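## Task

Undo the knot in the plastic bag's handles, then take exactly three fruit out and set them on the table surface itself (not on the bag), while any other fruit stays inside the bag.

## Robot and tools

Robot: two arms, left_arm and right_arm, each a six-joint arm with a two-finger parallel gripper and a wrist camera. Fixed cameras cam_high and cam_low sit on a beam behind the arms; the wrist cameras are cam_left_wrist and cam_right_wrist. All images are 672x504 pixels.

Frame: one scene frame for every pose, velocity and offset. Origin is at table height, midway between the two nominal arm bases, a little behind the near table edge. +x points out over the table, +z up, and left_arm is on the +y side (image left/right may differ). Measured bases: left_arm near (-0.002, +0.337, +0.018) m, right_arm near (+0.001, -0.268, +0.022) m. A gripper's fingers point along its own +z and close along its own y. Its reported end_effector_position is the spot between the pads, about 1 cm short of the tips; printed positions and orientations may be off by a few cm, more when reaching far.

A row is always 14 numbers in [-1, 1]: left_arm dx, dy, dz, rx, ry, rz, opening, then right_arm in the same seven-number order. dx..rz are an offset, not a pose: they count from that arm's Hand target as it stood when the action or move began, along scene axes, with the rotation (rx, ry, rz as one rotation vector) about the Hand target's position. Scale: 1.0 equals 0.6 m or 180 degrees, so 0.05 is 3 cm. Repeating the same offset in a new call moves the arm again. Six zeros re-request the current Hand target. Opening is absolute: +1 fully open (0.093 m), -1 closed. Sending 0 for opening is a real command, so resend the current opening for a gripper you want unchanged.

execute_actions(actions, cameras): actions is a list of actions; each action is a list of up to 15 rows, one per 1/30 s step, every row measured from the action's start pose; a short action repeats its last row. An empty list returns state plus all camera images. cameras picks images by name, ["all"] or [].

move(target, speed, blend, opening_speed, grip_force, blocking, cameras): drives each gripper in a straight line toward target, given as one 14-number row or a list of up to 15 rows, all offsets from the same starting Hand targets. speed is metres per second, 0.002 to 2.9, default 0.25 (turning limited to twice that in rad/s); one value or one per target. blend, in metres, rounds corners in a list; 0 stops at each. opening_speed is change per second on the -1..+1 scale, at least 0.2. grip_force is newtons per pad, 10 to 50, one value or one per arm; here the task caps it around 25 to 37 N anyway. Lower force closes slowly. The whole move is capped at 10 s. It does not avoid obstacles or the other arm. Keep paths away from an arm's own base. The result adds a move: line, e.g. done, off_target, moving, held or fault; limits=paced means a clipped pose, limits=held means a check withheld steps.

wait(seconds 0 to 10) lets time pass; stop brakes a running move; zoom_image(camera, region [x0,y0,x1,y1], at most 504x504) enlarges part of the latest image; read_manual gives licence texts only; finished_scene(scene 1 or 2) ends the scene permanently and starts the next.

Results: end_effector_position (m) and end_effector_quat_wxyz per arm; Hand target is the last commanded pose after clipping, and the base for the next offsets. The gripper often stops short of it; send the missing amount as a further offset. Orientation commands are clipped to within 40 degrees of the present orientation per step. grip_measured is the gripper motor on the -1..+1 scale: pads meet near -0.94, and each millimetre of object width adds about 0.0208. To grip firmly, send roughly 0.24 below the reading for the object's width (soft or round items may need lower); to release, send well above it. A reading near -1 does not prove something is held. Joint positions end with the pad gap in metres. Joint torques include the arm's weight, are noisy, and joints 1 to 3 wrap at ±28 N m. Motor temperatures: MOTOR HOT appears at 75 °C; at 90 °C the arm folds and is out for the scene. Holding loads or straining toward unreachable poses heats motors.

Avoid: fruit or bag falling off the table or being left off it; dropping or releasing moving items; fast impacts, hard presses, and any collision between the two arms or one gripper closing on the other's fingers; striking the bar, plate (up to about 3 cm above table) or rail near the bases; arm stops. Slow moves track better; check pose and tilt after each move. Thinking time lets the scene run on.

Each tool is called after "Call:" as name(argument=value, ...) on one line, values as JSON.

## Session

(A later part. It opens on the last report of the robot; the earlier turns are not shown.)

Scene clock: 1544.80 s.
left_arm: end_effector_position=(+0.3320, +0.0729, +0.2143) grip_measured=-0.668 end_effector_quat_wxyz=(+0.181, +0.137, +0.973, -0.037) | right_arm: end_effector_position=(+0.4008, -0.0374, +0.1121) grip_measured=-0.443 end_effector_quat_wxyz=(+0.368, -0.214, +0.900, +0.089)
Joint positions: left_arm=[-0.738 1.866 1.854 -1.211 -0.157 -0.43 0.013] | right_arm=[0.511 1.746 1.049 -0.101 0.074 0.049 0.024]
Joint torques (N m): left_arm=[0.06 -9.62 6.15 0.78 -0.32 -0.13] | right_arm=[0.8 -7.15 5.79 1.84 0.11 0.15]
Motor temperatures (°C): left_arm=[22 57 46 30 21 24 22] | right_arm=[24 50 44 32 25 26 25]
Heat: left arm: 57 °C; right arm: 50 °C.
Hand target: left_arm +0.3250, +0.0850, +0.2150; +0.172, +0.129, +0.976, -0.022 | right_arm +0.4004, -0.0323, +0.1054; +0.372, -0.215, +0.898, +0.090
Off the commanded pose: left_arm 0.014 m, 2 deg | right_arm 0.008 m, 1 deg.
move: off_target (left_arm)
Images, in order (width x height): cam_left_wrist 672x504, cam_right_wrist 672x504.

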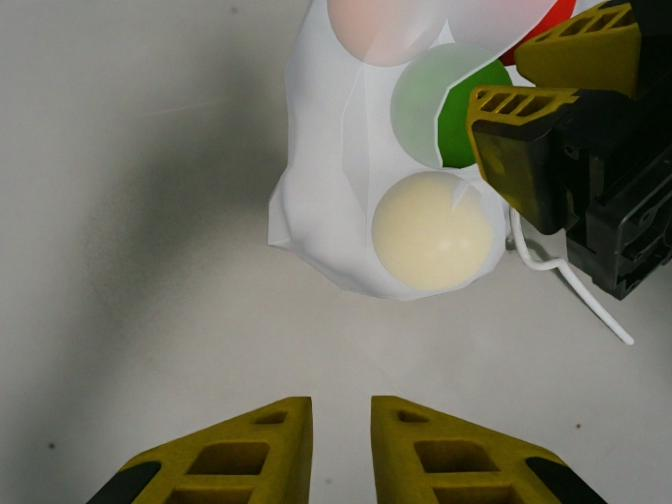

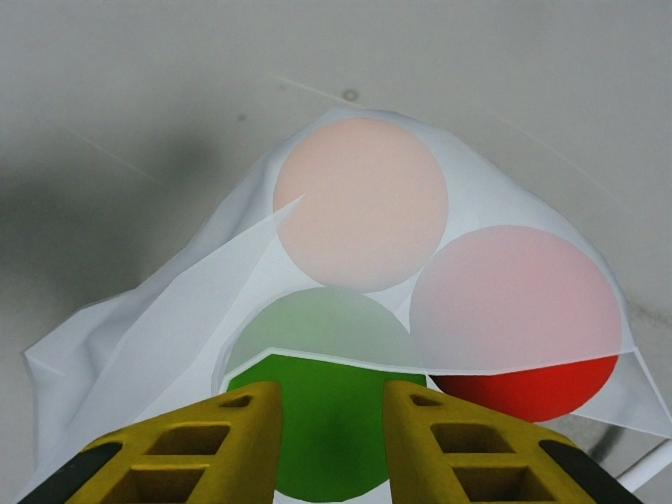

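Call:
move(target=[0, 0, 0, 0, 0, 0, -0.67, 0, 0, -0.0333, 0, 0, 0, -0.44], speed=0.05, cameras=["cam_right_wrist"])

Scene clock: 1555.73 s.
left_arm: end_effector_position=(+0.3320, +0.0729, +0.2143) grip_measured=-0.668 end_effector_quat_wxyz=(+0.181, +0.137, +0.973, -0.037) | right_arm: end_effector_position=(+0.4014, -0.0366, +0.0934) grip_measured=-0.443 end_effector_quat_wxyz=(+0.370, -0.213, +0.900, +0.090)
Joint positions: left_arm=[-0.738 1.866 1.854 -1.211 -0.157 -0.43 0.013] | right_arm=[0.511 1.783 1.007 -0.017 0.074 0.049 0.024]
Joint torques (N m): left_arm=[0.08 -9.57 6.2 0.76 -0.33 -0.13] | right_arm=[0.76 -7.12 5.7 1.86 0.13 0.15]
Motor temperatures (°C): left_arm=[22 56 45 30 21 24 22] | right_arm=[24 50 43 33 25 26 25]
Heat: left arm: 56 °C; right arm: 50 °C.
Hand target: left_arm +0.3250, +0.0850, +0.2150; +0.172, +0.129, +0.976, -0.022 | right_arm +0.4005, -0.0322, +0.0856; +0.372, -0.215, +0.898, +0.090
Off the commanded pose: left_arm 0.014 m, 2 deg | right_arm 0.009 m, 0 deg.
move: off_target (left_arm)
Images, in order (width x height): cam_right_wrist 672x504.

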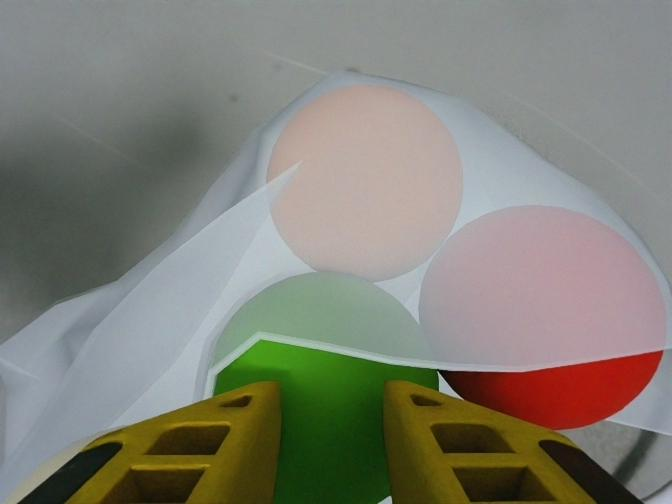

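Call:
move(target=[0, 0, 0, 0, 0, 0, -0.67, 0.0417, 0.021, 0, 0, 0, 0, -0.44], speed=0.05, cameras=["cam_left_wrist", "cam_right_wrist"])

Scene clock: 1560.17 s.
left_arm: end_effector_position=(+0.3320, +0.0729, +0.2143) grip_measured=-0.668 end_effector_quat_wxyz=(+0.181, +0.137, +0.973, -0.037) | right_arm: end_effector_position=(+0.4204, -0.0247, +0.0877) grip_measured=-0.443 end_effector_quat_wxyz=(+0.371, -0.213, +0.899, +0.090)
Joint positions: left_arm=[-0.738 1.866 1.854 -1.211 -0.157 -0.43 0.013] | right_arm=[0.511 1.87 1.091 -0.012 0.074 0.049 0.024]
Joint torques (N m): left_arm=[0.06 -9.69 6.38 0.78 -0.34 -0.13] | right_arm=[-0.06 -7.41 9.06 1.54 0.07 0.11]
Motor temperatures (°C): left_arm=[22 56 45 30 21 24 22] | right_arm=[24 50 43 33 25 26 25]
Heat: left arm: 56 °C; right arm: 50 °C.
Hand target: left_arm +0.3250, +0.0850, +0.2150; +0.172, +0.129, +0.976, -0.022 | right_arm +0.4254, -0.0197, +0.0854; +0.372, -0.215, +0.898, +0.090
Off the commanded pose: left_arm 0.014 m, 2 deg | right_arm 0.007 m, 0 deg.
move: off_target (left_arm)
Images, in order (width x height): cam_left_wrist 672x504, cam_right_wrist 672x504.

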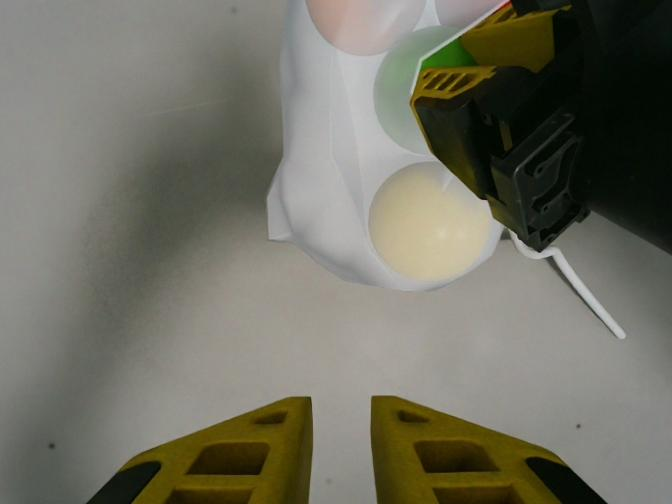

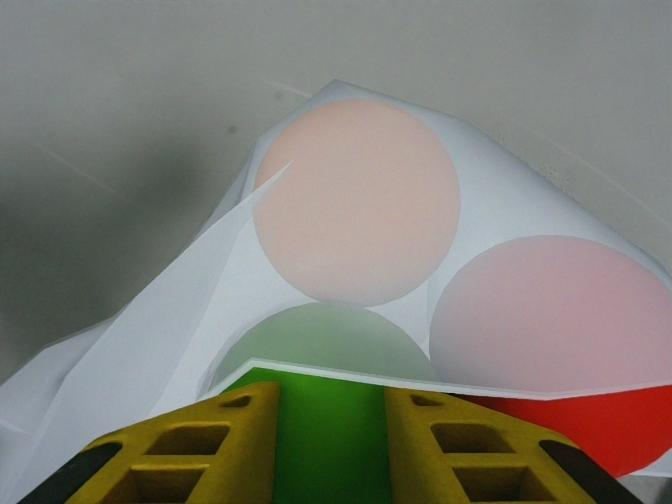

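Call:
move(target=[0, 0, 0, 0, 0, 0, -0.67, 0.0372, 0.0187, 0.0133, 0, 0, 0, -0.44], speed=0.05, cameras=["cam_left_wrist", "cam_right_wrist"])

Scene clock: 1565.20 s.
left_arm: end_effector_position=(+0.3320, +0.0729, +0.2143) grip_measured=-0.668 end_effector_quat_wxyz=(+0.181, +0.137, +0.973, -0.037) | right_arm: end_effector_position=(+0.4459, -0.0092, +0.0991) grip_measured=-0.443 end_effector_quat_wxyz=(+0.385, -0.211, +0.894, +0.095)
Joint positions: left_arm=[-0.738 1.866 1.854 -1.211 -0.157 -0.43 0.013] | right_arm=[0.511 1.941 1.218 -0.037 0.074 0.049 0.024]
Joint torques (N m): left_arm=[0.06 -9.63 6.2 0.75 -0.34 -0.12] | right_arm=[-0.57 -8.49 9.78 1.22 0.02 0.09]
Motor temperatures (°C): left_arm=[22 55 45 30 21 24 22] | right_arm=[24 50 43 33 25 26 24]
Heat: left arm: 55 °C; right arm: 50 °C.
Hand target: left_arm +0.3250, +0.0850, +0.2150; +0.172, +0.129, +0.976, -0.022 | right_arm +0.4478, -0.0084, +0.0935; +0.372, -0.215, +0.898, +0.090
Off the commanded pose: left_arm 0.014 m, 2 deg | right_arm 0.006 m, 2 deg.
move: off_target (left_arm)
Images, in order (width x height): cam_left_wrist 672x504, cam_right_wrist 672x504.

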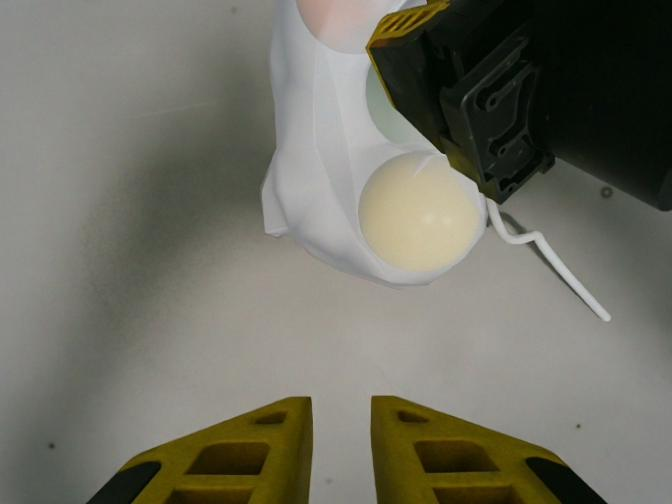

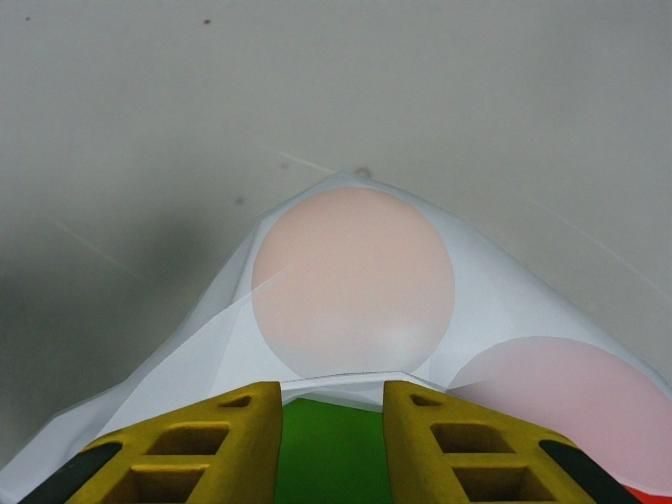

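Call:
move(target=[[0, 0, 0, 0, 0, 0, -0.67, 0.0223, 0.0112, -0.005, 0, 0, 0, -0.44], [0, 0, 0, 0, 0, 0, -0.67, 0.01, 0.005, 0.08, 0, 0, 0, -0.44], [0, 0, 0, 0, 0, 0, -0.67, -0.05, -0.1, 0.11, 0, 0, 0, -0.44]], speed=0.06, cameras=["cam_left_wrist", "cam_right_wrist"])

Scene clock: 1573.30 s.
left_arm: end_effector_position=(+0.3320, +0.0729, +0.2143) grip_measured=-0.668 end_effector_quat_wxyz=(+0.181, +0.137, +0.973, -0.037) | right_arm: end_effector_position=(+0.4275, -0.0629, +0.1553) grip_measured=-0.443 end_effector_quat_wxyz=(+0.379, -0.210, +0.897, +0.089)
Joint positions: left_arm=[-0.738 1.866 1.854 -1.211 -0.157 -0.43 0.013] | right_arm=[0.416 1.715 1.182 -0.239 0.016 -0.016 0.024]
Joint torques (N m): left_arm=[0.02 -9.61 6.32 0.76 -0.35 -0.11] | right_arm=[-0.95 -11.74 6.11 1.25 -0.11 0.01]
Motor temperatures (°C): left_arm=[22 55 45 29 21 24 22] | right_arm=[24 52 44 32 25 26 24]
Heat: left arm: 55 °C; right arm: 52 °C.
Hand target: left_arm +0.3250, +0.0850, +0.2150; +0.172, +0.129, +0.976, -0.022 | right_arm +0.4178, -0.0684, +0.1596; +0.372, -0.215, +0.898, +0.090
Off the commanded pose: left_arm 0.014 m, 2 deg | right_arm 0.012 m, 1 deg.
move: off_target (left_arm, right_arm)
Images, in order (width x height): cam_left_wrist 672x504, cam_right_wrist 672x504.

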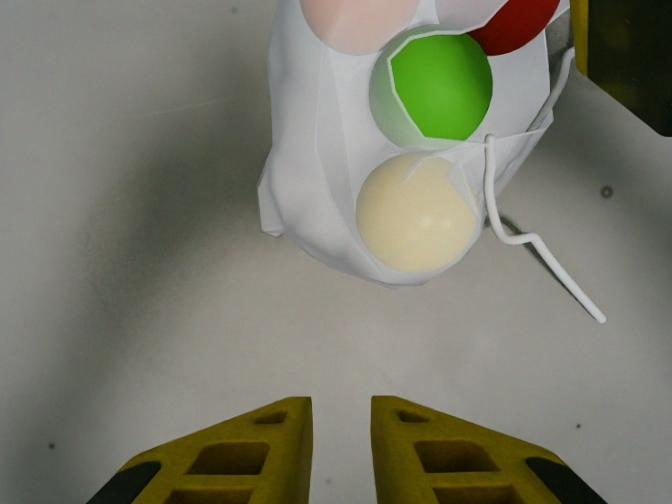

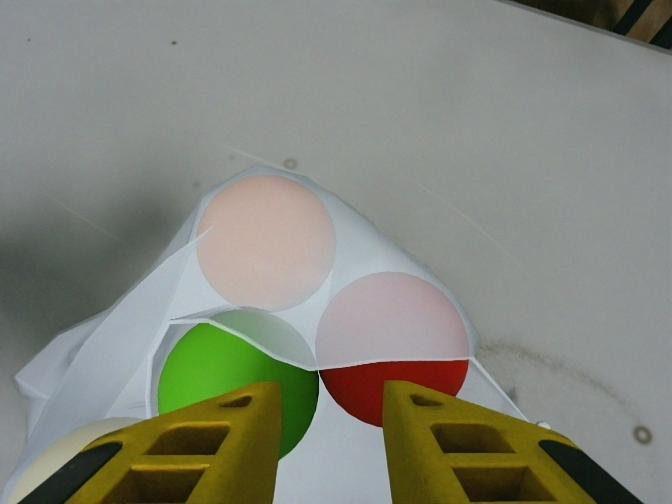

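Call:
move(target=[0, 0, 0, 0, 0, 0, -0.67, -0.1297, -0.386, 0.084, -0.0262, 0.1092, -0.1483, -1], speed=0.2, cameras=[])

Call:
move(target=[0.1395, -0.1708, -0.1457, 0, 0, -0.0167, -0.67, 0, 0, 0, 0, 0, 0, -1], speed=0.12, cameras=["cam_left_wrist"])

Scene clock: 1597.80 s.
left_arm: end_effector_position=(+0.3320, +0.0729, +0.2143) grip_measured=-0.668 end_effector_quat_wxyz=(+0.181, +0.137, +0.973, -0.037) | right_arm: end_effector_position=(+0.3416, -0.3002, +0.1952) grip_measured=-0.983 end_effector_quat_wxyz=(+0.205, +0.004, +0.979, -0.003)
Joint positions: left_arm=[-0.738 1.866 1.854 -1.211 -0.157 -0.43 0.013] | right_arm=[-0.134 1.454 1.302 -0.996 -0.011 -0.084 0]
Joint torques (N m): left_arm=[0.09 -9.55 6.13 0.75 -0.35 -0.12] | right_arm=[-0.8 -7.49 9.63 0.75 -0.11 0.03]
Motor temperatures (°C): left_arm=[22 54 44 29 21 24 22] | right_arm=[24 55 43 31 25 26 24]
Heat: left arm: 54 °C; right arm: 55 °C.
Hand target: left_arm +0.3250, +0.0850, +0.2150; +0.172, +0.129, +0.976, -0.022 | right_arm +0.3400, -0.3000, +0.2100; +0.216, +0.000, +0.976, +0.000
Off the commanded pose: left_arm 0.014 m, 2 deg | right_arm 0.015 m, 1 deg.
move: off_target (left_arm, right_arm)
No camera images: "cameras" was empty.

Scene clock: 1599.77 s.
left_arm: end_effector_position=(+0.4099, -0.0144, +0.1279) grip_measured=-0.668 end_effector_quat_wxyz=(+0.172, +0.148, +0.974, -0.032) | right_arm: end_effector_position=(+0.3415, -0.3002, +0.1952) grip_measured=-0.983 end_effector_quat_wxyz=(+0.205, +0.004, +0.979, -0.003)
Joint positions: left_arm=[-0.757 2.411 2.366 -1.201 -0.157 -0.43 0.013] | right_arm=[-0.134 1.454 1.302 -0.997 -0.011 -0.084 0]
Joint torques (N m): left_arm=[-0.85 -10.56 9.76 0.94 -0.26 0.1] | right_arm=[-0.84 -7.5 9.61 0.76 -0.12 0.03]
Motor temperatures (°C): left_arm=[22 54 45 29 21 24 22] | right_arm=[24 55 43 31 25 26 24]
Heat: left arm: 54 °C; right arm: 55 °C.
Hand target: left_arm +0.4087, -0.0176, +0.1278; +0.172, +0.155, +0.973, -0.027 | right_arm +0.3400, -0.3000, +0.2100; +0.216, +0.000, +0.976, +0.000
Off the commanded pose: left_arm 0.003 m, 1 deg | right_arm 0.015 m, 1 deg.
move: off_target (right_arm)
Images, in order (width x height): cam_left_wrist 672x504.

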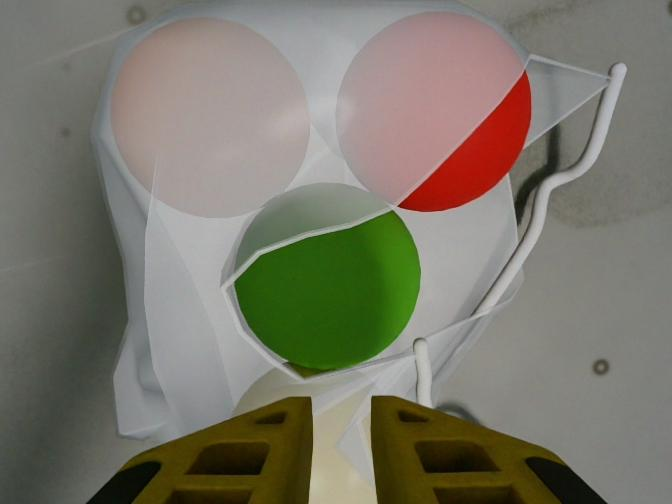

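Call:
move(target=[0.034, 0.0, -0.0317, 0, 0, 0, -0.67, 0, 0, 0, 0, 0, 0, -1], speed=0.06, cameras=["cam_left_wrist"])

Scene clock: 1633.60 s.
left_arm: end_effector_position=(+0.4268, -0.0160, +0.1096) grip_measured=-0.668 end_effector_quat_wxyz=(+0.171, +0.148, +0.974, -0.028) | right_arm: end_effector_position=(+0.3415, -0.3002, +0.1952) grip_measured=-0.983 end_effector_quat_wxyz=(+0.205, +0.004, +0.979, -0.003)
Joint positions: left_arm=[-0.738 2.497 2.45 -1.201 -0.157 -0.41 0.013] | right_arm=[-0.134 1.454 1.302 -0.997 -0.011 -0.084 0]
Joint torques (N m): left_arm=[-0.16 -10.78 9.85 1 -0.14 0.21] | right_arm=[-0.81 -7.46 9.47 0.78 -0.1 0.05]
Motor temperatures (°C): left_arm=[22 55 48 29 21 24 22] | right_arm=[24 53 47 29 24 26 25]
Heat: left arm: 55 °C; right arm: 53 °C.
Hand target: left_arm +0.4292, -0.0174, +0.1086; +0.172, +0.154, +0.973, -0.027 | right_arm +0.3400, -0.3000, +0.2100; +0.216, +0.000, +0.976, +0.000
Off the commanded pose: left_arm 0.003 m, 1 deg | right_arm 0.015 m, 1 deg.
move: off_target (right_arm)
Images, in order (width x height): cam_left_wrist 672x504.

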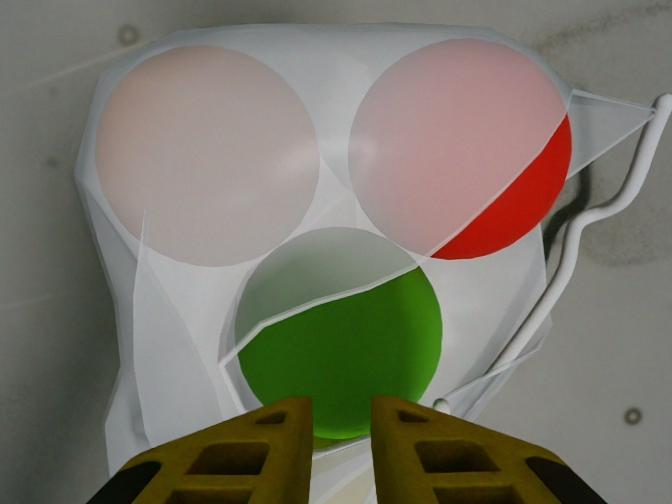

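Call:
move(target=[0.0033, 0.0, -0.02, 0, 0, 0, -0.67, 0, 0, 0, 0, 0, 0, -1], speed=0.03, cameras=[])

Scene clock: 1644.10 s.
left_arm: end_effector_position=(+0.4255, -0.0149, +0.1064) grip_measured=-0.668 end_effector_quat_wxyz=(+0.167, +0.150, +0.974, -0.025) | right_arm: end_effector_position=(+0.3415, -0.3002, +0.1952) grip_measured=-0.983 end_effector_quat_wxyz=(+0.205, +0.004, +0.979, -0.003)
Joint positions: left_arm=[-0.738 2.497 2.44 -1.201 -0.157 -0.407 0.013] | right_arm=[-0.134 1.454 1.302 -0.997 -0.011 -0.084 0]
Joint torques (N m): left_arm=[0.08 -10.97 6.22 1.46 -0.16 0.2] | right_arm=[-0.84 -7.51 9.76 0.74 -0.14 0.01]
Heat: left arm: 53 °C; right arm: 52 °C.
Hand target: left_arm +0.4311, -0.0174, +0.0966; +0.171, +0.154, +0.973, -0.027 | right_arm +0.3400, -0.3000, +0.2100; +0.216, +0.000, +0.976, +0.000
Off the commanded pose: left_arm 0.012 m, 1 deg | right_arm 0.015 m, 1 deg.
move: off_target (left_arm, right_arm)
No camera images: "cameras" was empty.

Call:
move(target=[0.001, 0.0, -0.01, 0, 0, 0, -0.67, 0, 0, 0, 0, 0, 0, -1], speed=0.03, cameras=[])

Scene clock: 1648.23 s.
left_arm: end_effector_position=(+0.4254, -0.0149, +0.0989) grip_measured=-0.668 end_effector_quat_wxyz=(+0.165, +0.151, +0.974, -0.024) | right_arm: end_effector_position=(+0.3415, -0.3002, +0.1952) grip_measured=-0.983 end_effector_quat_wxyz=(+0.205, +0.004, +0.979, -0.003)
Joint positions: left_arm=[-0.738 2.497 2.411 -1.178 -0.157 -0.406 0.013] | right_arm=[-0.134 1.454 1.302 -0.997 -0.011 -0.084 0]
Joint torques (N m): left_arm=[0.12 -11.18 6.3 1.54 -0.13 0.18] | right_arm=[-0.9 -7.54 9.65 0.74 -0.11 0.03]
Heat: left arm: 53 °C; right arm: 52 °C.
Hand target: left_arm +0.4317, -0.0174, +0.0906; +0.171, +0.154, +0.973, -0.027 | right_arm +0.3400, -0.3000, +0.2100; +0.216, +0.000, +0.976, +0.000
Off the commanded pose: left_arm 0.011 m, 1 deg | right_arm 0.015 m, 1 deg.
move: off_target (left_arm, right_arm)
No camera images: "cameras" was empty.

Call:
move(target=[0.0083, -0.001, -0.0167, 0, 0, 0, -0.67, 0, 0, 0, 0, 0, 0, -1], speed=0.03, cameras=["cam_left_wrist"])

Scene clock: 1652.43 s.
left_arm: end_effector_position=(+0.4310, -0.0151, +0.0918) grip_measured=-0.668 end_effector_quat_wxyz=(+0.168, +0.150, +0.974, -0.024) | right_arm: end_effector_position=(+0.3415, -0.3002, +0.1952) grip_measured=-0.983 end_effector_quat_wxyz=(+0.205, +0.004, +0.979, -0.003)
Joint positions: left_arm=[-0.731 2.513 2.411 -1.156 -0.157 -0.4 0.013] | right_arm=[-0.134 1.454 1.302 -0.997 -0.011 -0.084 0]
Joint torques (N m): left_arm=[0.1 -10.91 6.28 1.44 -0.12 0.17] | right_arm=[-0.83 -7.56 9.66 0.74 -0.13 0.06]
Heat: left arm: 53 °C; right arm: 52 °C.
Hand target: left_arm +0.4366, -0.0181, +0.0806; +0.171, +0.155, +0.973, -0.027 | right_arm +0.3400, -0.3000, +0.2100; +0.216, +0.000, +0.976, +0.000
Off the commanded pose: left_arm 0.013 m, 1 deg | right_arm 0.015 m, 1 deg.
move: off_target (left_arm, right_arm)
Images, in order (width x height): cam_left_wrist 672x504.

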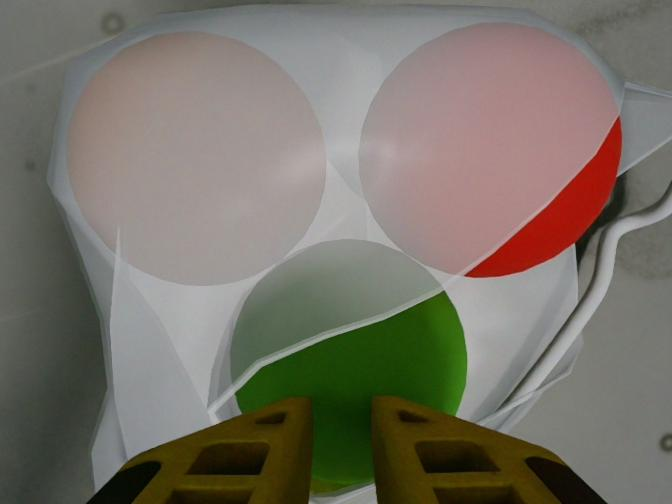

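Call:
move(target=[0, -0.002, -0.0233, 0, 0, 0, -0.03, 0, 0, 0, 0, 0, 0, -1], speed=0.02, opening_speed=1.0, cameras=["cam_left_wrist"])

Scene clock: 1667.10 s.
left_arm: end_effector_position=(+0.4327, -0.0170, +0.0778) grip_measured=-0.032 end_effector_quat_wxyz=(+0.169, +0.150, +0.974, -0.025) | right_arm: end_effector_position=(+0.3415, -0.3002, +0.1952) grip_measured=-0.983 end_effector_quat_wxyz=(+0.205, +0.004, +0.979, -0.003)
Joint positions: left_arm=[-0.731 2.513 2.354 -1.095 -0.157 -0.4 0.044] | right_arm=[-0.134 1.454 1.302 -0.997 -0.011 -0.084 0]
Joint torques (N m): left_arm=[-0.03 -11.07 6.13 1.48 -0.11 0.15] | right_arm=[-0.75 -7.46 9.69 0.76 -0.1 0.03]
Heat: left arm: 54 °C; right arm: 52 °C.
Hand target: left_arm +0.4366, -0.0193, +0.0665; +0.171, +0.154, +0.973, -0.027 | right_arm +0.3400, -0.3000, +0.2100; +0.216, +0.000, +0.976, +0.000
Off the commanded pose: left_arm 0.012 m, 1 deg | right_arm 0.015 m, 1 deg.
move: off_target (left_arm, right_arm)
Images, in order (width x height): cam_left_wrist 672x504.

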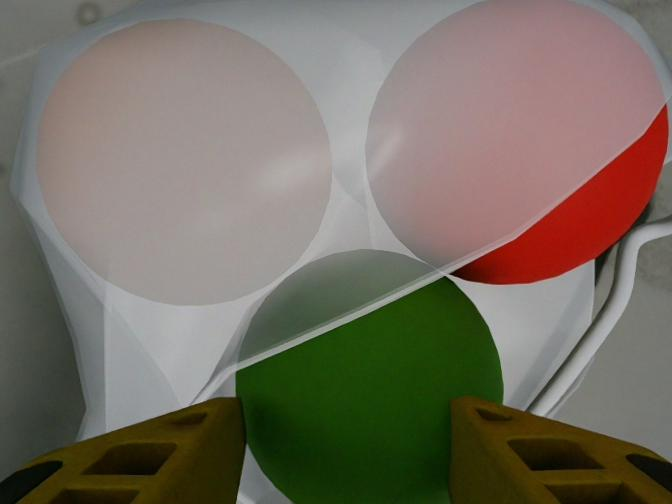

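Call:
move(target=[-0.0033, -0.0167, 0.0, 0, 0, 0, -0.03, 0, 0, 0, 0, 0, 0, -1], speed=0.02, cameras=["cam_left_wrist"])

Scene clock: 1673.80 s.
left_arm: end_effector_position=(+0.4347, -0.0229, +0.0734) grip_measured=-0.032 end_effector_quat_wxyz=(+0.171, +0.152, +0.973, -0.027) | right_arm: end_effector_position=(+0.3415, -0.3002, +0.1952) grip_measured=-0.983 end_effector_quat_wxyz=(+0.205, +0.004, +0.979, -0.003)
Joint positions: left_arm=[-0.736 2.541 2.386 -1.094 -0.157 -0.4 0.044] | right_arm=[-0.134 1.454 1.302 -0.997 -0.011 -0.084 0]
Joint torques (N m): left_arm=[-0.94 -10.4 9.22 1.12 -0.19 -0.02] | right_arm=[-0.92 -7.56 9.61 0.72 -0.12 0.07]
Heat: left arm: 54 °C; right arm: 51 °C.
Hand target: left_arm +0.4346, -0.0293, +0.0665; +0.171, +0.154, +0.973, -0.027 | right_arm +0.3400, -0.3000, +0.2100; +0.216, +0.000, +0.976, +0.000
Off the commanded pose: left_arm 0.009 m, 0 deg | right_arm 0.015 m, 1 deg.
move: off_target (right_arm)
Images, in order (width x height): cam_left_wrist 672x504.

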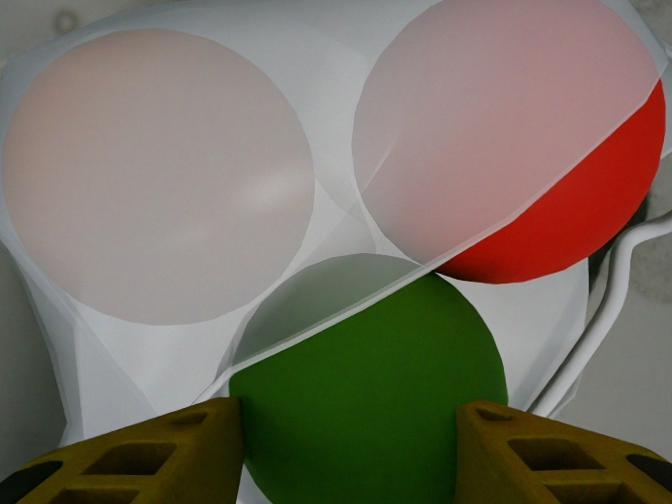

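Call:
move(target=[-0.0033, -0.0167, 0.0, 0, 0, 0, 0.31, 0, 0, 0, 0, 0, 0, -1], speed=0.02, opening_speed=0.7, cameras=["cam_left_wrist"])

Scene clock: 1694.53 s.
left_arm: end_effector_position=(+0.4391, -0.0387, +0.0725) grip_measured=+0.308 end_effector_quat_wxyz=(+0.184, +0.155, +0.970, -0.037) | right_arm: end_effector_position=(+0.3415, -0.3002, +0.1952) grip_measured=-0.983 end_effector_quat_wxyz=(+0.205, +0.004, +0.979, -0.003)
Joint positions: left_arm=[-0.751 2.591 2.468 -1.094 -0.158 -0.405 0.06] | right_arm=[-0.134 1.454 1.302 -0.997 -0.011 -0.084 0]
Joint torques (N m): left_arm=[-0.96 -11 10.07 0.77 -0.24 -0.16] | right_arm=[-0.76 -7.46 9.68 0.74 -0.14 0.06]
Heat: left arm: 54 °C; right arm: 51 °C.
Hand target: left_arm +0.4328, -0.0392, +0.0665; +0.171, +0.154, +0.973, -0.027 | right_arm +0.3400, -0.3000, +0.2100; +0.216, +0.000, +0.976, +0.000
Off the commanded pose: left_arm 0.009 m, 2 deg | right_arm 0.015 m, 1 deg.
move: off_target (right_arm)
Images, in order (width x height): cam_left_wrist 672x504.

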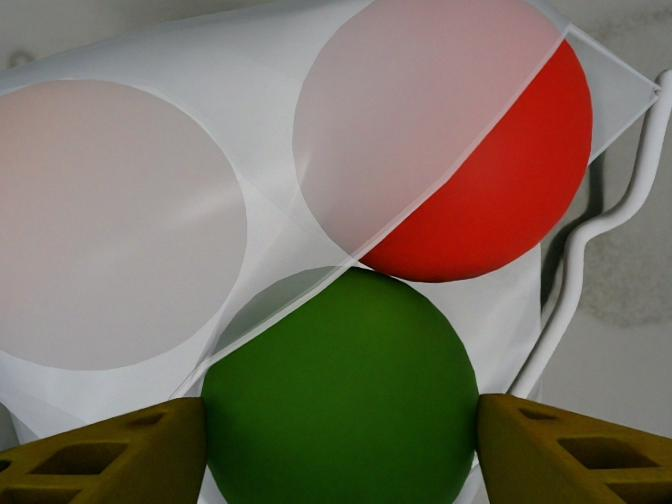

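Call:
move(target=[-0.008, 0.0027, -0.02, 0, 0, 0, 0.72, 0, 0, 0, 0, 0, 0, -1], speed=0.02, opening_speed=0.7, cameras=["cam_left_wrist"])

Scene clock: 1701.23 s.
left_arm: end_effector_position=(+0.4252, -0.0301, +0.0475) grip_measured=+0.718 end_effector_quat_wxyz=(+0.153, +0.159, +0.975, -0.017) | right_arm: end_effector_position=(+0.3415, -0.3002, +0.1952) grip_measured=-0.983 end_effector_quat_wxyz=(+0.205, +0.004, +0.979, -0.003)
Joint positions: left_arm=[-0.756 2.591 2.391 -1.094 -0.158 -0.41 0.08] | right_arm=[-0.134 1.454 1.302 -0.997 -0.011 -0.084 0]
Joint torques (N m): left_arm=[-0.92 -13.78 6.3 1.38 -0.24 -0.13] | right_arm=[-0.96 -7.54 9.65 0.76 -0.12 0.08]
Motor temperatures (°C): left_arm=[22 55 47 30 21 24 22] | right_arm=[24 51 49 28 24 26 25]
Heat: left arm: 55 °C; right arm: 51 °C.
Hand target: left_arm +0.4280, -0.0376, +0.0546; +0.172, +0.154, +0.973, -0.027 | right_arm +0.3400, -0.3000, +0.2100; +0.216, +0.000, +0.976, +0.000
Off the commanded pose: left_arm 0.011 m, 2 deg | right_arm 0.015 m, 1 deg.
move: off_target (left_arm, right_arm)
Images, in order (width x height): cam_left_wrist 672x504.

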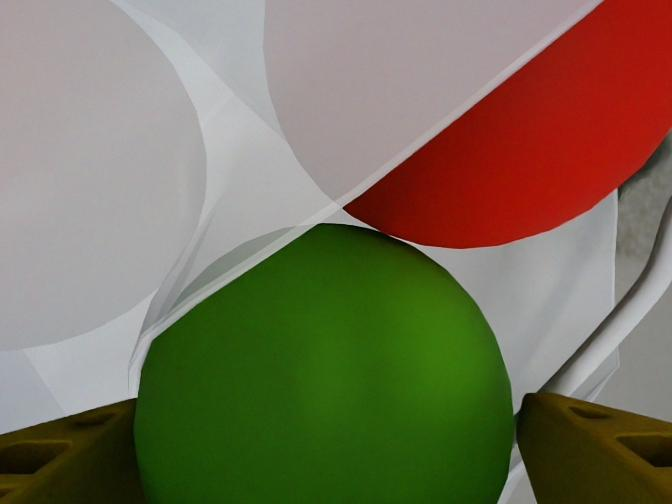

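Call:
move(target=[0.0075, 0.001, -0.0205, 0, 0, 0, 0.88, 0, 0, 0, 0, 0, 0, -1], speed=0.02, opening_speed=0.7, cameras=["cam_left_wrist"])

Scene clock: 1710.40 s.
left_arm: end_effector_position=(+0.4281, -0.0329, +0.0449) grip_measured=+0.878 end_effector_quat_wxyz=(+0.159, +0.159, +0.974, -0.022) | right_arm: end_effector_position=(+0.3415, -0.3002, +0.1952) grip_measured=-0.983 end_effector_quat_wxyz=(+0.205, +0.004, +0.979, -0.003)
Joint positions: left_arm=[-0.756 2.591 2.376 -1.062 -0.158 -0.41 0.087] | right_arm=[-0.134 1.454 1.302 -0.997 -0.011 -0.084 0]
Joint torques (N m): left_arm=[-0.38 -12.41 6.27 1.41 -0.24 -0.05] | right_arm=[-0.88 -7.5 9.73 0.73 -0.09 0.06]
Motor temperatures (°C): left_arm=[22 57 46 31 21 24 22] | right_arm=[24 51 49 28 24 26 25]
Heat: left arm: 57 °C; right arm: 51 °C.
Hand target: left_arm +0.4325, -0.0370, +0.0423; +0.171, +0.154, +0.973, -0.027 | right_arm +0.3400, -0.3000, +0.2100; +0.216, +0.000, +0.976, +0.000
Off the commanded pose: left_arm 0.007 m, 2 deg | right_arm 0.015 m, 1 deg.
move: off_target (right_arm)
Images, in order (width x height): cam_left_wrist 672x504.

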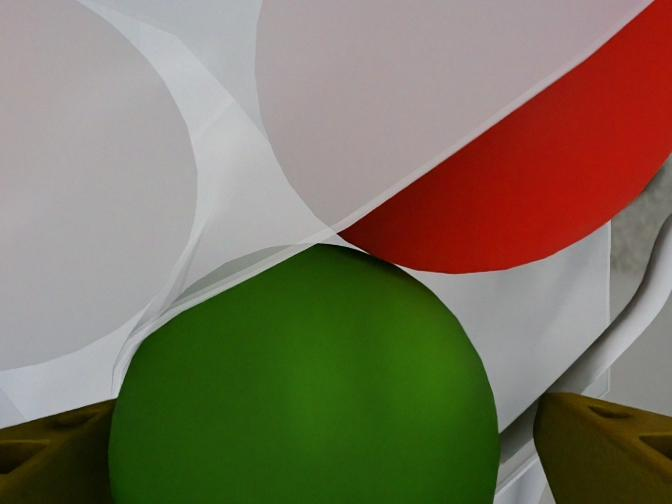

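Call:
move(target=[0.005, 0.0, -0.0167, 0, 0, 0, 0.88, 0, 0, 0, 0, 0, 0, -1], speed=0.02, cameras=["cam_left_wrist"])

Scene clock: 1715.53 s.
left_arm: end_effector_position=(+0.4303, -0.0351, +0.0423) grip_measured=+0.878 end_effector_quat_wxyz=(+0.165, +0.158, +0.973, -0.026) | right_arm: end_effector_position=(+0.3415, -0.3002, +0.1952) grip_measured=-0.983 end_effector_quat_wxyz=(+0.205, +0.004, +0.979, -0.003)
Joint positions: left_arm=[-0.756 2.591 2.362 -1.035 -0.158 -0.41 0.087] | right_arm=[-0.134 1.454 1.302 -0.997 -0.011 -0.084 0]
Joint torques (N m): left_arm=[-0.05 -11.48 6.23 1.48 -0.2 0.01] | right_arm=[-0.83 -7.53 9.57 0.77 -0.12 0.02]
Motor temperatures (°C): left_arm=[22 58 46 31 21 24 22] | right_arm=[24 51 49 28 24 26 25]
Heat: left arm: 58 °C; right arm: 51 °C.
Hand target: left_arm +0.4355, -0.0371, +0.0323; +0.172, +0.154, +0.973, -0.027 | right_arm +0.3400, -0.3000, +0.2100; +0.216, +0.000, +0.976, +0.000
Off the commanded pose: left_arm 0.011 m, 1 deg | right_arm 0.015 m, 1 deg.
move: off_target (left_arm, right_arm)
Images, in order (width x height): cam_left_wrist 672x504.

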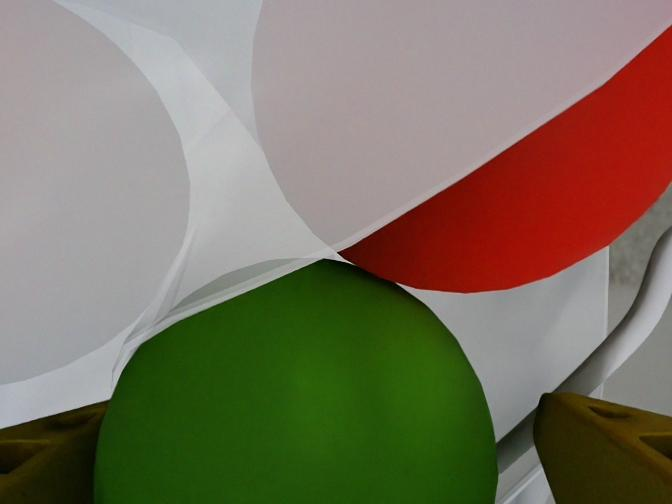

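Call:
move(target=[0, 0, 0, 0, 0, 0, 0.2, 0, 0, 0, 0, 0, 0, -1], speed=0.02, opening_speed=0.4, cameras=["cam_left_wrist", "cam_high"])

Scene clock: 1721.77 s.
left_arm: end_effector_position=(+0.4305, -0.0352, +0.0424) grip_measured=+0.363 end_effector_quat_wxyz=(+0.165, +0.158, +0.973, -0.026) | right_arm: end_effector_position=(+0.3415, -0.3002, +0.1952) grip_measured=-0.983 end_effector_quat_wxyz=(+0.205, +0.004, +0.979, -0.003)
Joint positions: left_arm=[-0.756 2.591 2.362 -1.034 -0.158 -0.41 0.063] | right_arm=[-0.134 1.454 1.302 -0.997 -0.011 -0.084 0]
Joint torques (N m): left_arm=[-0.08 -11.48 6.23 1.46 -0.2 0.01] | right_arm=[-0.83 -7.56 9.61 0.78 -0.1 0.04]
Motor temperatures (°C): left_arm=[22 57 45 31 21 24 22] | right_arm=[24 51 49 28 24 26 25]
Heat: left arm: 57 °C; right arm: 51 °C.
Hand target: left_arm +0.4355, -0.0370, +0.0323; +0.172, +0.154, +0.973, -0.027 | right_arm +0.3400, -0.3000, +0.2100; +0.216, +0.000, +0.976, +0.000
Off the commanded pose: left_arm 0.011 m, 1 deg | right_arm 0.015 m, 1 deg.
move: off_target (left_arm, right_arm)
Images, in order (width x height): cam_high 672x504, cam_left_wrist 672x504.

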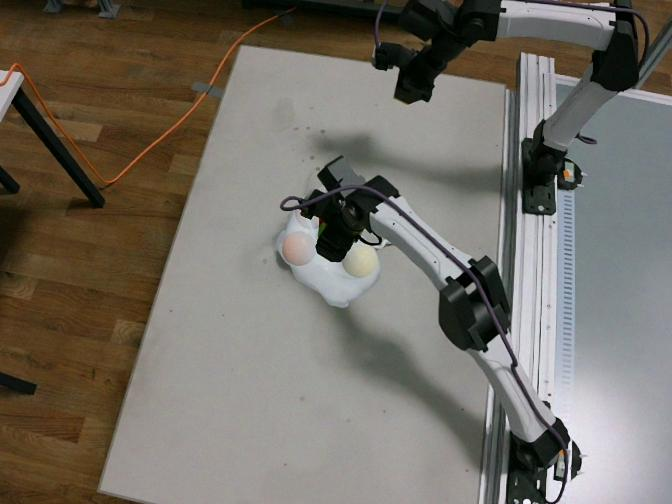

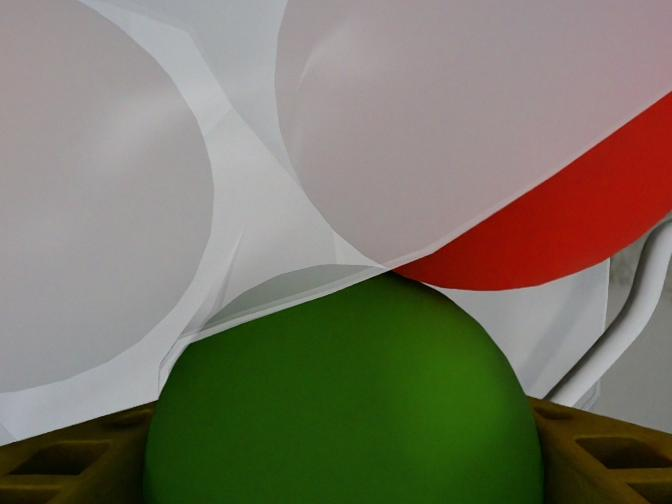

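Call:
move(target=[0, 0, 0.1, 0, 0, 0, 0.2, 0, 0, 0, 0, 0, 0, -1], speed=0.05, cameras=["cam_left_wrist", "cam_right_wrist", "cam_low", "cam_high"])

Scene clock: 1726.67 s.
left_arm: end_effector_position=(+0.4375, -0.0407, +0.0948) grip_measured=+0.363 end_effector_quat_wxyz=(+0.181, +0.156, +0.970, -0.037) | right_arm: end_effector_position=(+0.3415, -0.3002, +0.1952) grip_measured=-0.983 end_effector_quat_wxyz=(+0.205, +0.004, +0.979, -0.003)
Joint positions: left_arm=[-0.756 2.665 2.703 -1.262 -0.158 -0.41 0.063] | right_arm=[-0.134 1.454 1.302 -0.997 -0.011 -0.084 0]
Joint torques (N m): left_arm=[-0.14 -11.4 9.98 0.76 -0.23 -0.01] | right_arm=[-0.69 -7.56 9.8 0.78 -0.1 0.02]
Motor temperatures (°C): left_arm=[22 58 45 31 21 24 22] | right_arm=[24 50 49 28 24 26 25]
Heat: left arm: 58 °C; right arm: 50 °C.
Hand target: left_arm +0.4355, -0.0370, +0.0922; +0.172, +0.154, +0.973, -0.027 | right_arm +0.3400, -0.3000, +0.2100; +0.216, +0.000, +0.976, +0.000
Off the commanded pose: left_arm 0.005 m, 2 deg | right_arm 0.015 m, 1 deg.
move: off_target (right_arm)

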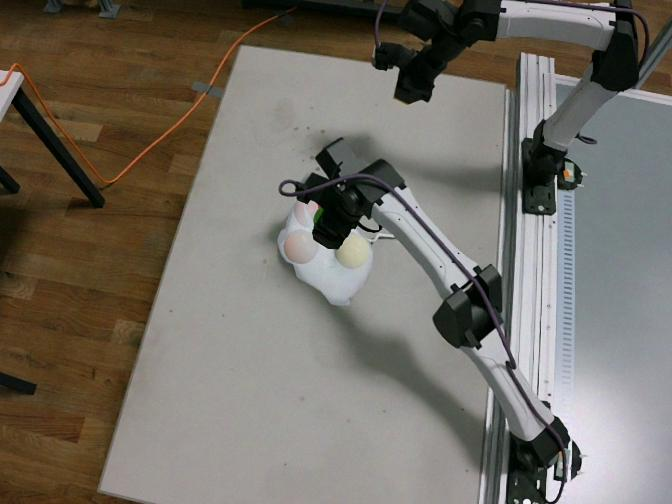

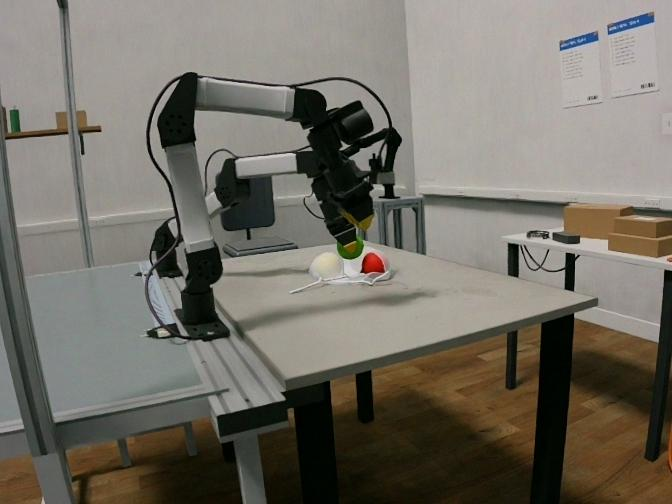

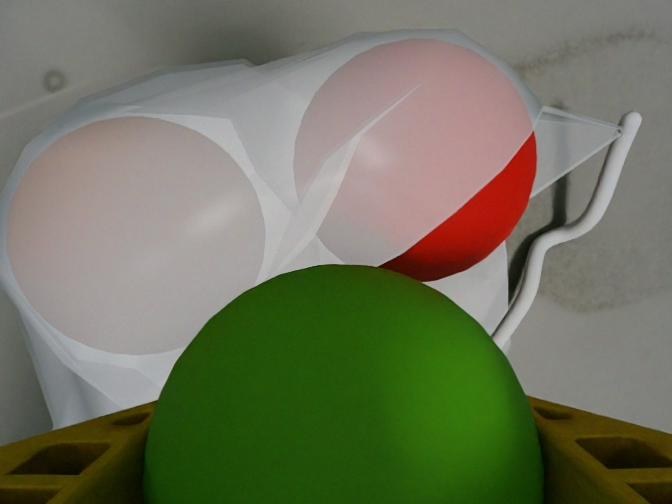

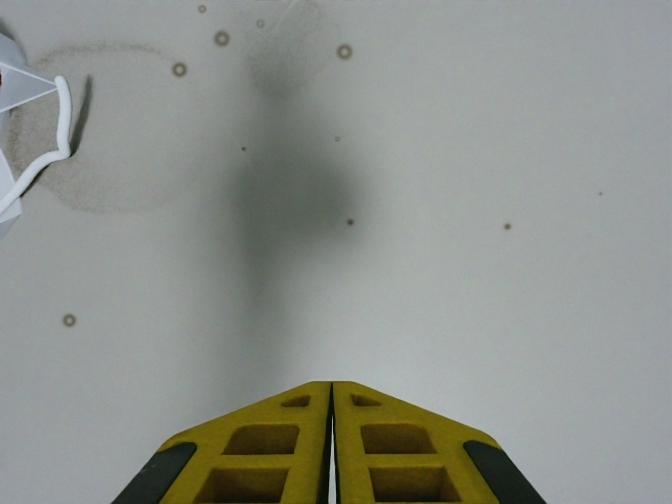

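Call:
zoom_image(camera="cam_low", region=[270, 190, 430, 310])

Scaled by 3.150 from the camera's 672x504 image, which has a finer 960x720 frame.

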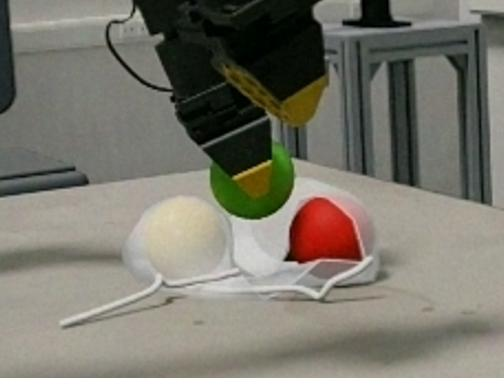

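Call:
move(target=[[0, 0, 0.14, 0, 0, 0, 0.2, 0, 0, 0, 0, 0, 0, -1], [-0.1917, 0.4583, 0.14, 0, 0, 0, 0.2, 0, 0, 0, 0, 0, 0, -1]], speed=0.12, blend=[0.03, 0], cameras=["cam_left_wrist", "cam_high"])

Scene clock: 1739.00 s.
left_arm: end_effector_position=(+0.3152, +0.2411, +0.1711) grip_measured=+0.363 end_effector_quat_wxyz=(+0.148, +0.149, +0.978, -0.016) | right_arm: end_effector_position=(+0.3415, -0.3002, +0.1952) grip_measured=-0.983 end_effector_quat_wxyz=(+0.205, +0.004, +0.979, -0.003)
Joint positions: left_arm=[-0.315 1.513 1.311 -1.062 -0.032 -0.007 0.063] | right_arm=[-0.134 1.454 1.302 -0.997 -0.011 -0.084 0]
Joint torques (N m): left_arm=[0.1 -7.13 6.37 1.51 0.19 0.17] | right_arm=[-0.66 -7.51 9.66 0.74 -0.1 0.06]
Motor temperatures (°C): left_arm=[22 58 46 30 21 24 22] | right_arm=[24 50 50 28 24 26 25]
Heat: left arm: 58 °C; right arm: 50 °C.
Hand target: left_arm +0.3204, +0.2379, +0.1763; +0.172, +0.155, +0.973, -0.027 | right_arm +0.3400, -0.3000, +0.2100; +0.216, +0.000, +0.976, +0.000
Off the commanded pose: left_arm 0.008 m, 3 deg | right_arm 0.015 m, 1 deg.
elbow stopped short (left arm): the move would have taken joint 3 (elbow) straighter than the controller allows.
move: off_target (left_arm, right_arm)
Images, in order (width x height): cam_high 672x504, cam_left_wrist 672x504.

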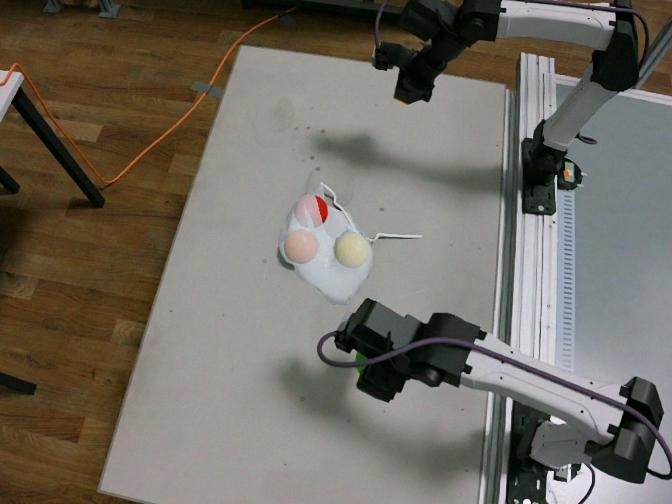

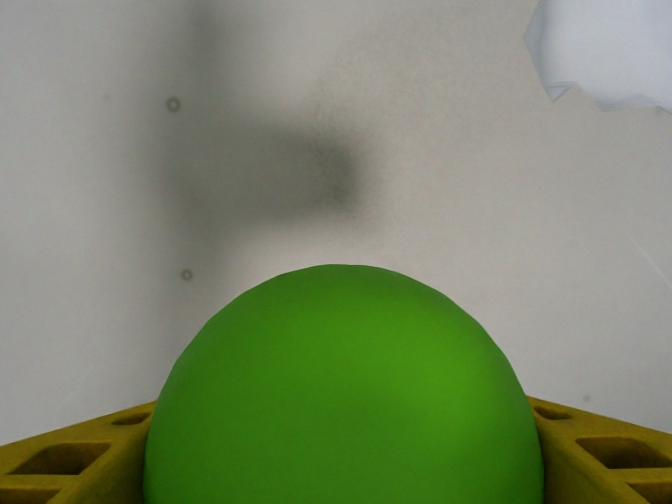

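Call:
move(target=[0, 0.01, -0.1667, 0, 0, 0, 0.2, 0, 0, 0, 0, 0, 0, -1], speed=0.1, cameras=[])

Scene clock: 1744.63 s.
left_arm: end_effector_position=(+0.3142, +0.2470, +0.0782) grip_measured=+0.363 end_effector_quat_wxyz=(+0.159, +0.150, +0.976, -0.018) | right_arm: end_effector_position=(+0.3415, -0.3002, +0.1952) grip_measured=-0.983 end_effector_quat_wxyz=(+0.205, +0.004, +0.979, -0.003)
Joint positions: left_arm=[-0.291 1.541 0.956 -0.656 -0.023 0.017 0.063] | right_arm=[-0.134 1.454 1.302 -0.997 -0.011 -0.084 0]
Joint torques (N m): left_arm=[0.23 -4.93 6.39 1.59 0.2 0.18] | right_arm=[-0.81 -7.64 9.74 0.76 -0.14 0]
Motor temperatures (°C): left_arm=[22 56 46 30 21 24 22] | right_arm=[24 50 50 28 24 26 25]
Heat: left arm: 56 °C; right arm: 50 °C.
Hand target: left_arm +0.3204, +0.2440, +0.0762; +0.172, +0.154, +0.973, -0.027 | right_arm +0.3400, -0.3000, +0.2100; +0.216, +0.000, +0.976, +0.000
Off the commanded pose: left_arm 0.007 m, 2 deg | right_arm 0.015 m, 1 deg.
move: off_target (right_arm)
No camera images: "cameras" was empty.

Call:
move(target=[0, 0, -0.0533, 0, 0, 0, 0.2, 0, 0, 0, 0, 0, 0, -1], speed=0.04, cameras=["cam_low"])

Scene clock: 1747.57 s.
left_arm: end_effector_position=(+0.3150, +0.2462, +0.0469) grip_measured=+0.363 end_effector_quat_wxyz=(+0.160, +0.150, +0.975, -0.018) | right_arm: end_effector_position=(+0.3415, -0.3002, +0.1952) grip_measured=-0.983 end_effector_quat_wxyz=(+0.205, +0.004, +0.979, -0.003)
Joint positions: left_arm=[-0.291 1.596 0.875 -0.517 -0.022 0.019 0.063] | right_arm=[-0.134 1.454 1.302 -0.997 -0.011 -0.084 0]
Joint torques (N m): left_arm=[0.35 -5.03 5.87 1.58 0.22 0.17] | right_arm=[-0.81 -7.61 9.7 0.76 -0.15 0.05]
Motor temperatures (°C): left_arm=[22 55 45 30 21 24 22] | right_arm=[24 50 50 28 24 26 25]
Heat: left arm: 55 °C; right arm: 50 °C.
Hand target: left_arm +0.3204, +0.2440, +0.0442; +0.171, +0.154, +0.973, -0.027 | right_arm +0.3400, -0.3000, +0.2100; +0.216, +0.000, +0.976, +0.000
Off the commanded pose: left_arm 0.006 m, 2 deg | right_arm 0.015 m, 1 deg.
move: off_target (right_arm)
Images, in order (width x height): cam_low 672x504.

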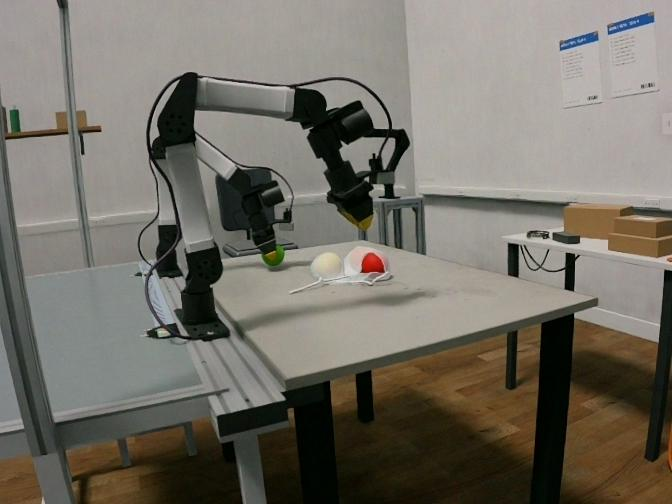

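Call:
move(target=[0, 0, -0.0083, 0, 0, 0, 0.2, 0, 0, 0, 0, 0, 0, -1], speed=0.02, cameras=["cam_low"])

Call:
zoom_image(camera="cam_low", region=[220, 210, 320, 290])

Scene clock: 1750.30 s.
left_arm: end_effector_position=(+0.3153, +0.2459, +0.0422) grip_measured=+0.363 end_effector_quat_wxyz=(+0.161, +0.150, +0.975, -0.018) | right_arm: end_effector_position=(+0.3415, -0.3002, +0.1952) grip_measured=-0.983 end_effector_quat_wxyz=(+0.205, +0.004, +0.979, -0.003)
Joint positions: left_arm=[-0.291 1.606 0.864 -0.495 -0.022 0.019 0.063] | right_arm=[-0.134 1.454 1.302 -0.997 -0.011 -0.084 0]
Joint torques (N m): left_arm=[0.36 -4.94 5.89 1.61 0.2 0.17] | right_arm=[-0.8 -7.58 9.58 0.72 -0.12 0]
Heat: left arm: 54 °C; right arm: 50 °C.
Hand target: left_arm +0.3204, +0.2439, +0.0392; +0.171, +0.154, +0.973, -0.027 | right_arm +0.3400, -0.3000, +0.2100; +0.216, +0.000, +0.976, +0.000
Off the commanded pose: left_arm 0.006 m, 2 deg | right_arm 0.015 m, 1 deg.
move: off_target (right_arm)
Images, in order (width x height): cam_low 672x504.

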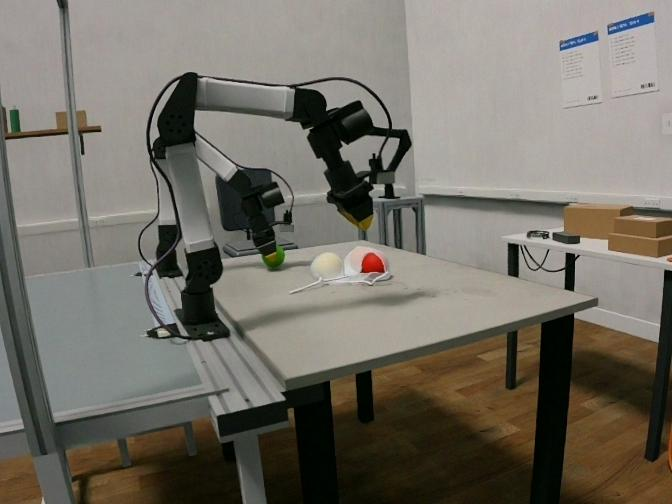

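Scaled by 5.040 from the camera's 672x504 image, which has a finer 960x720 frame.

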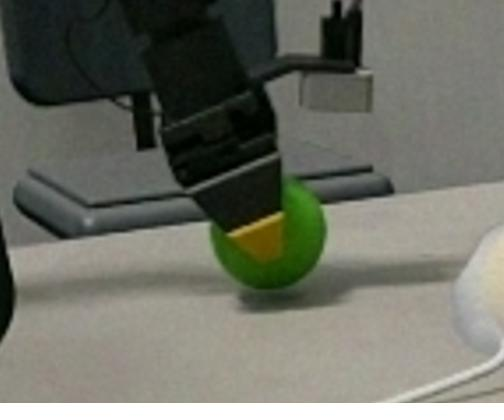

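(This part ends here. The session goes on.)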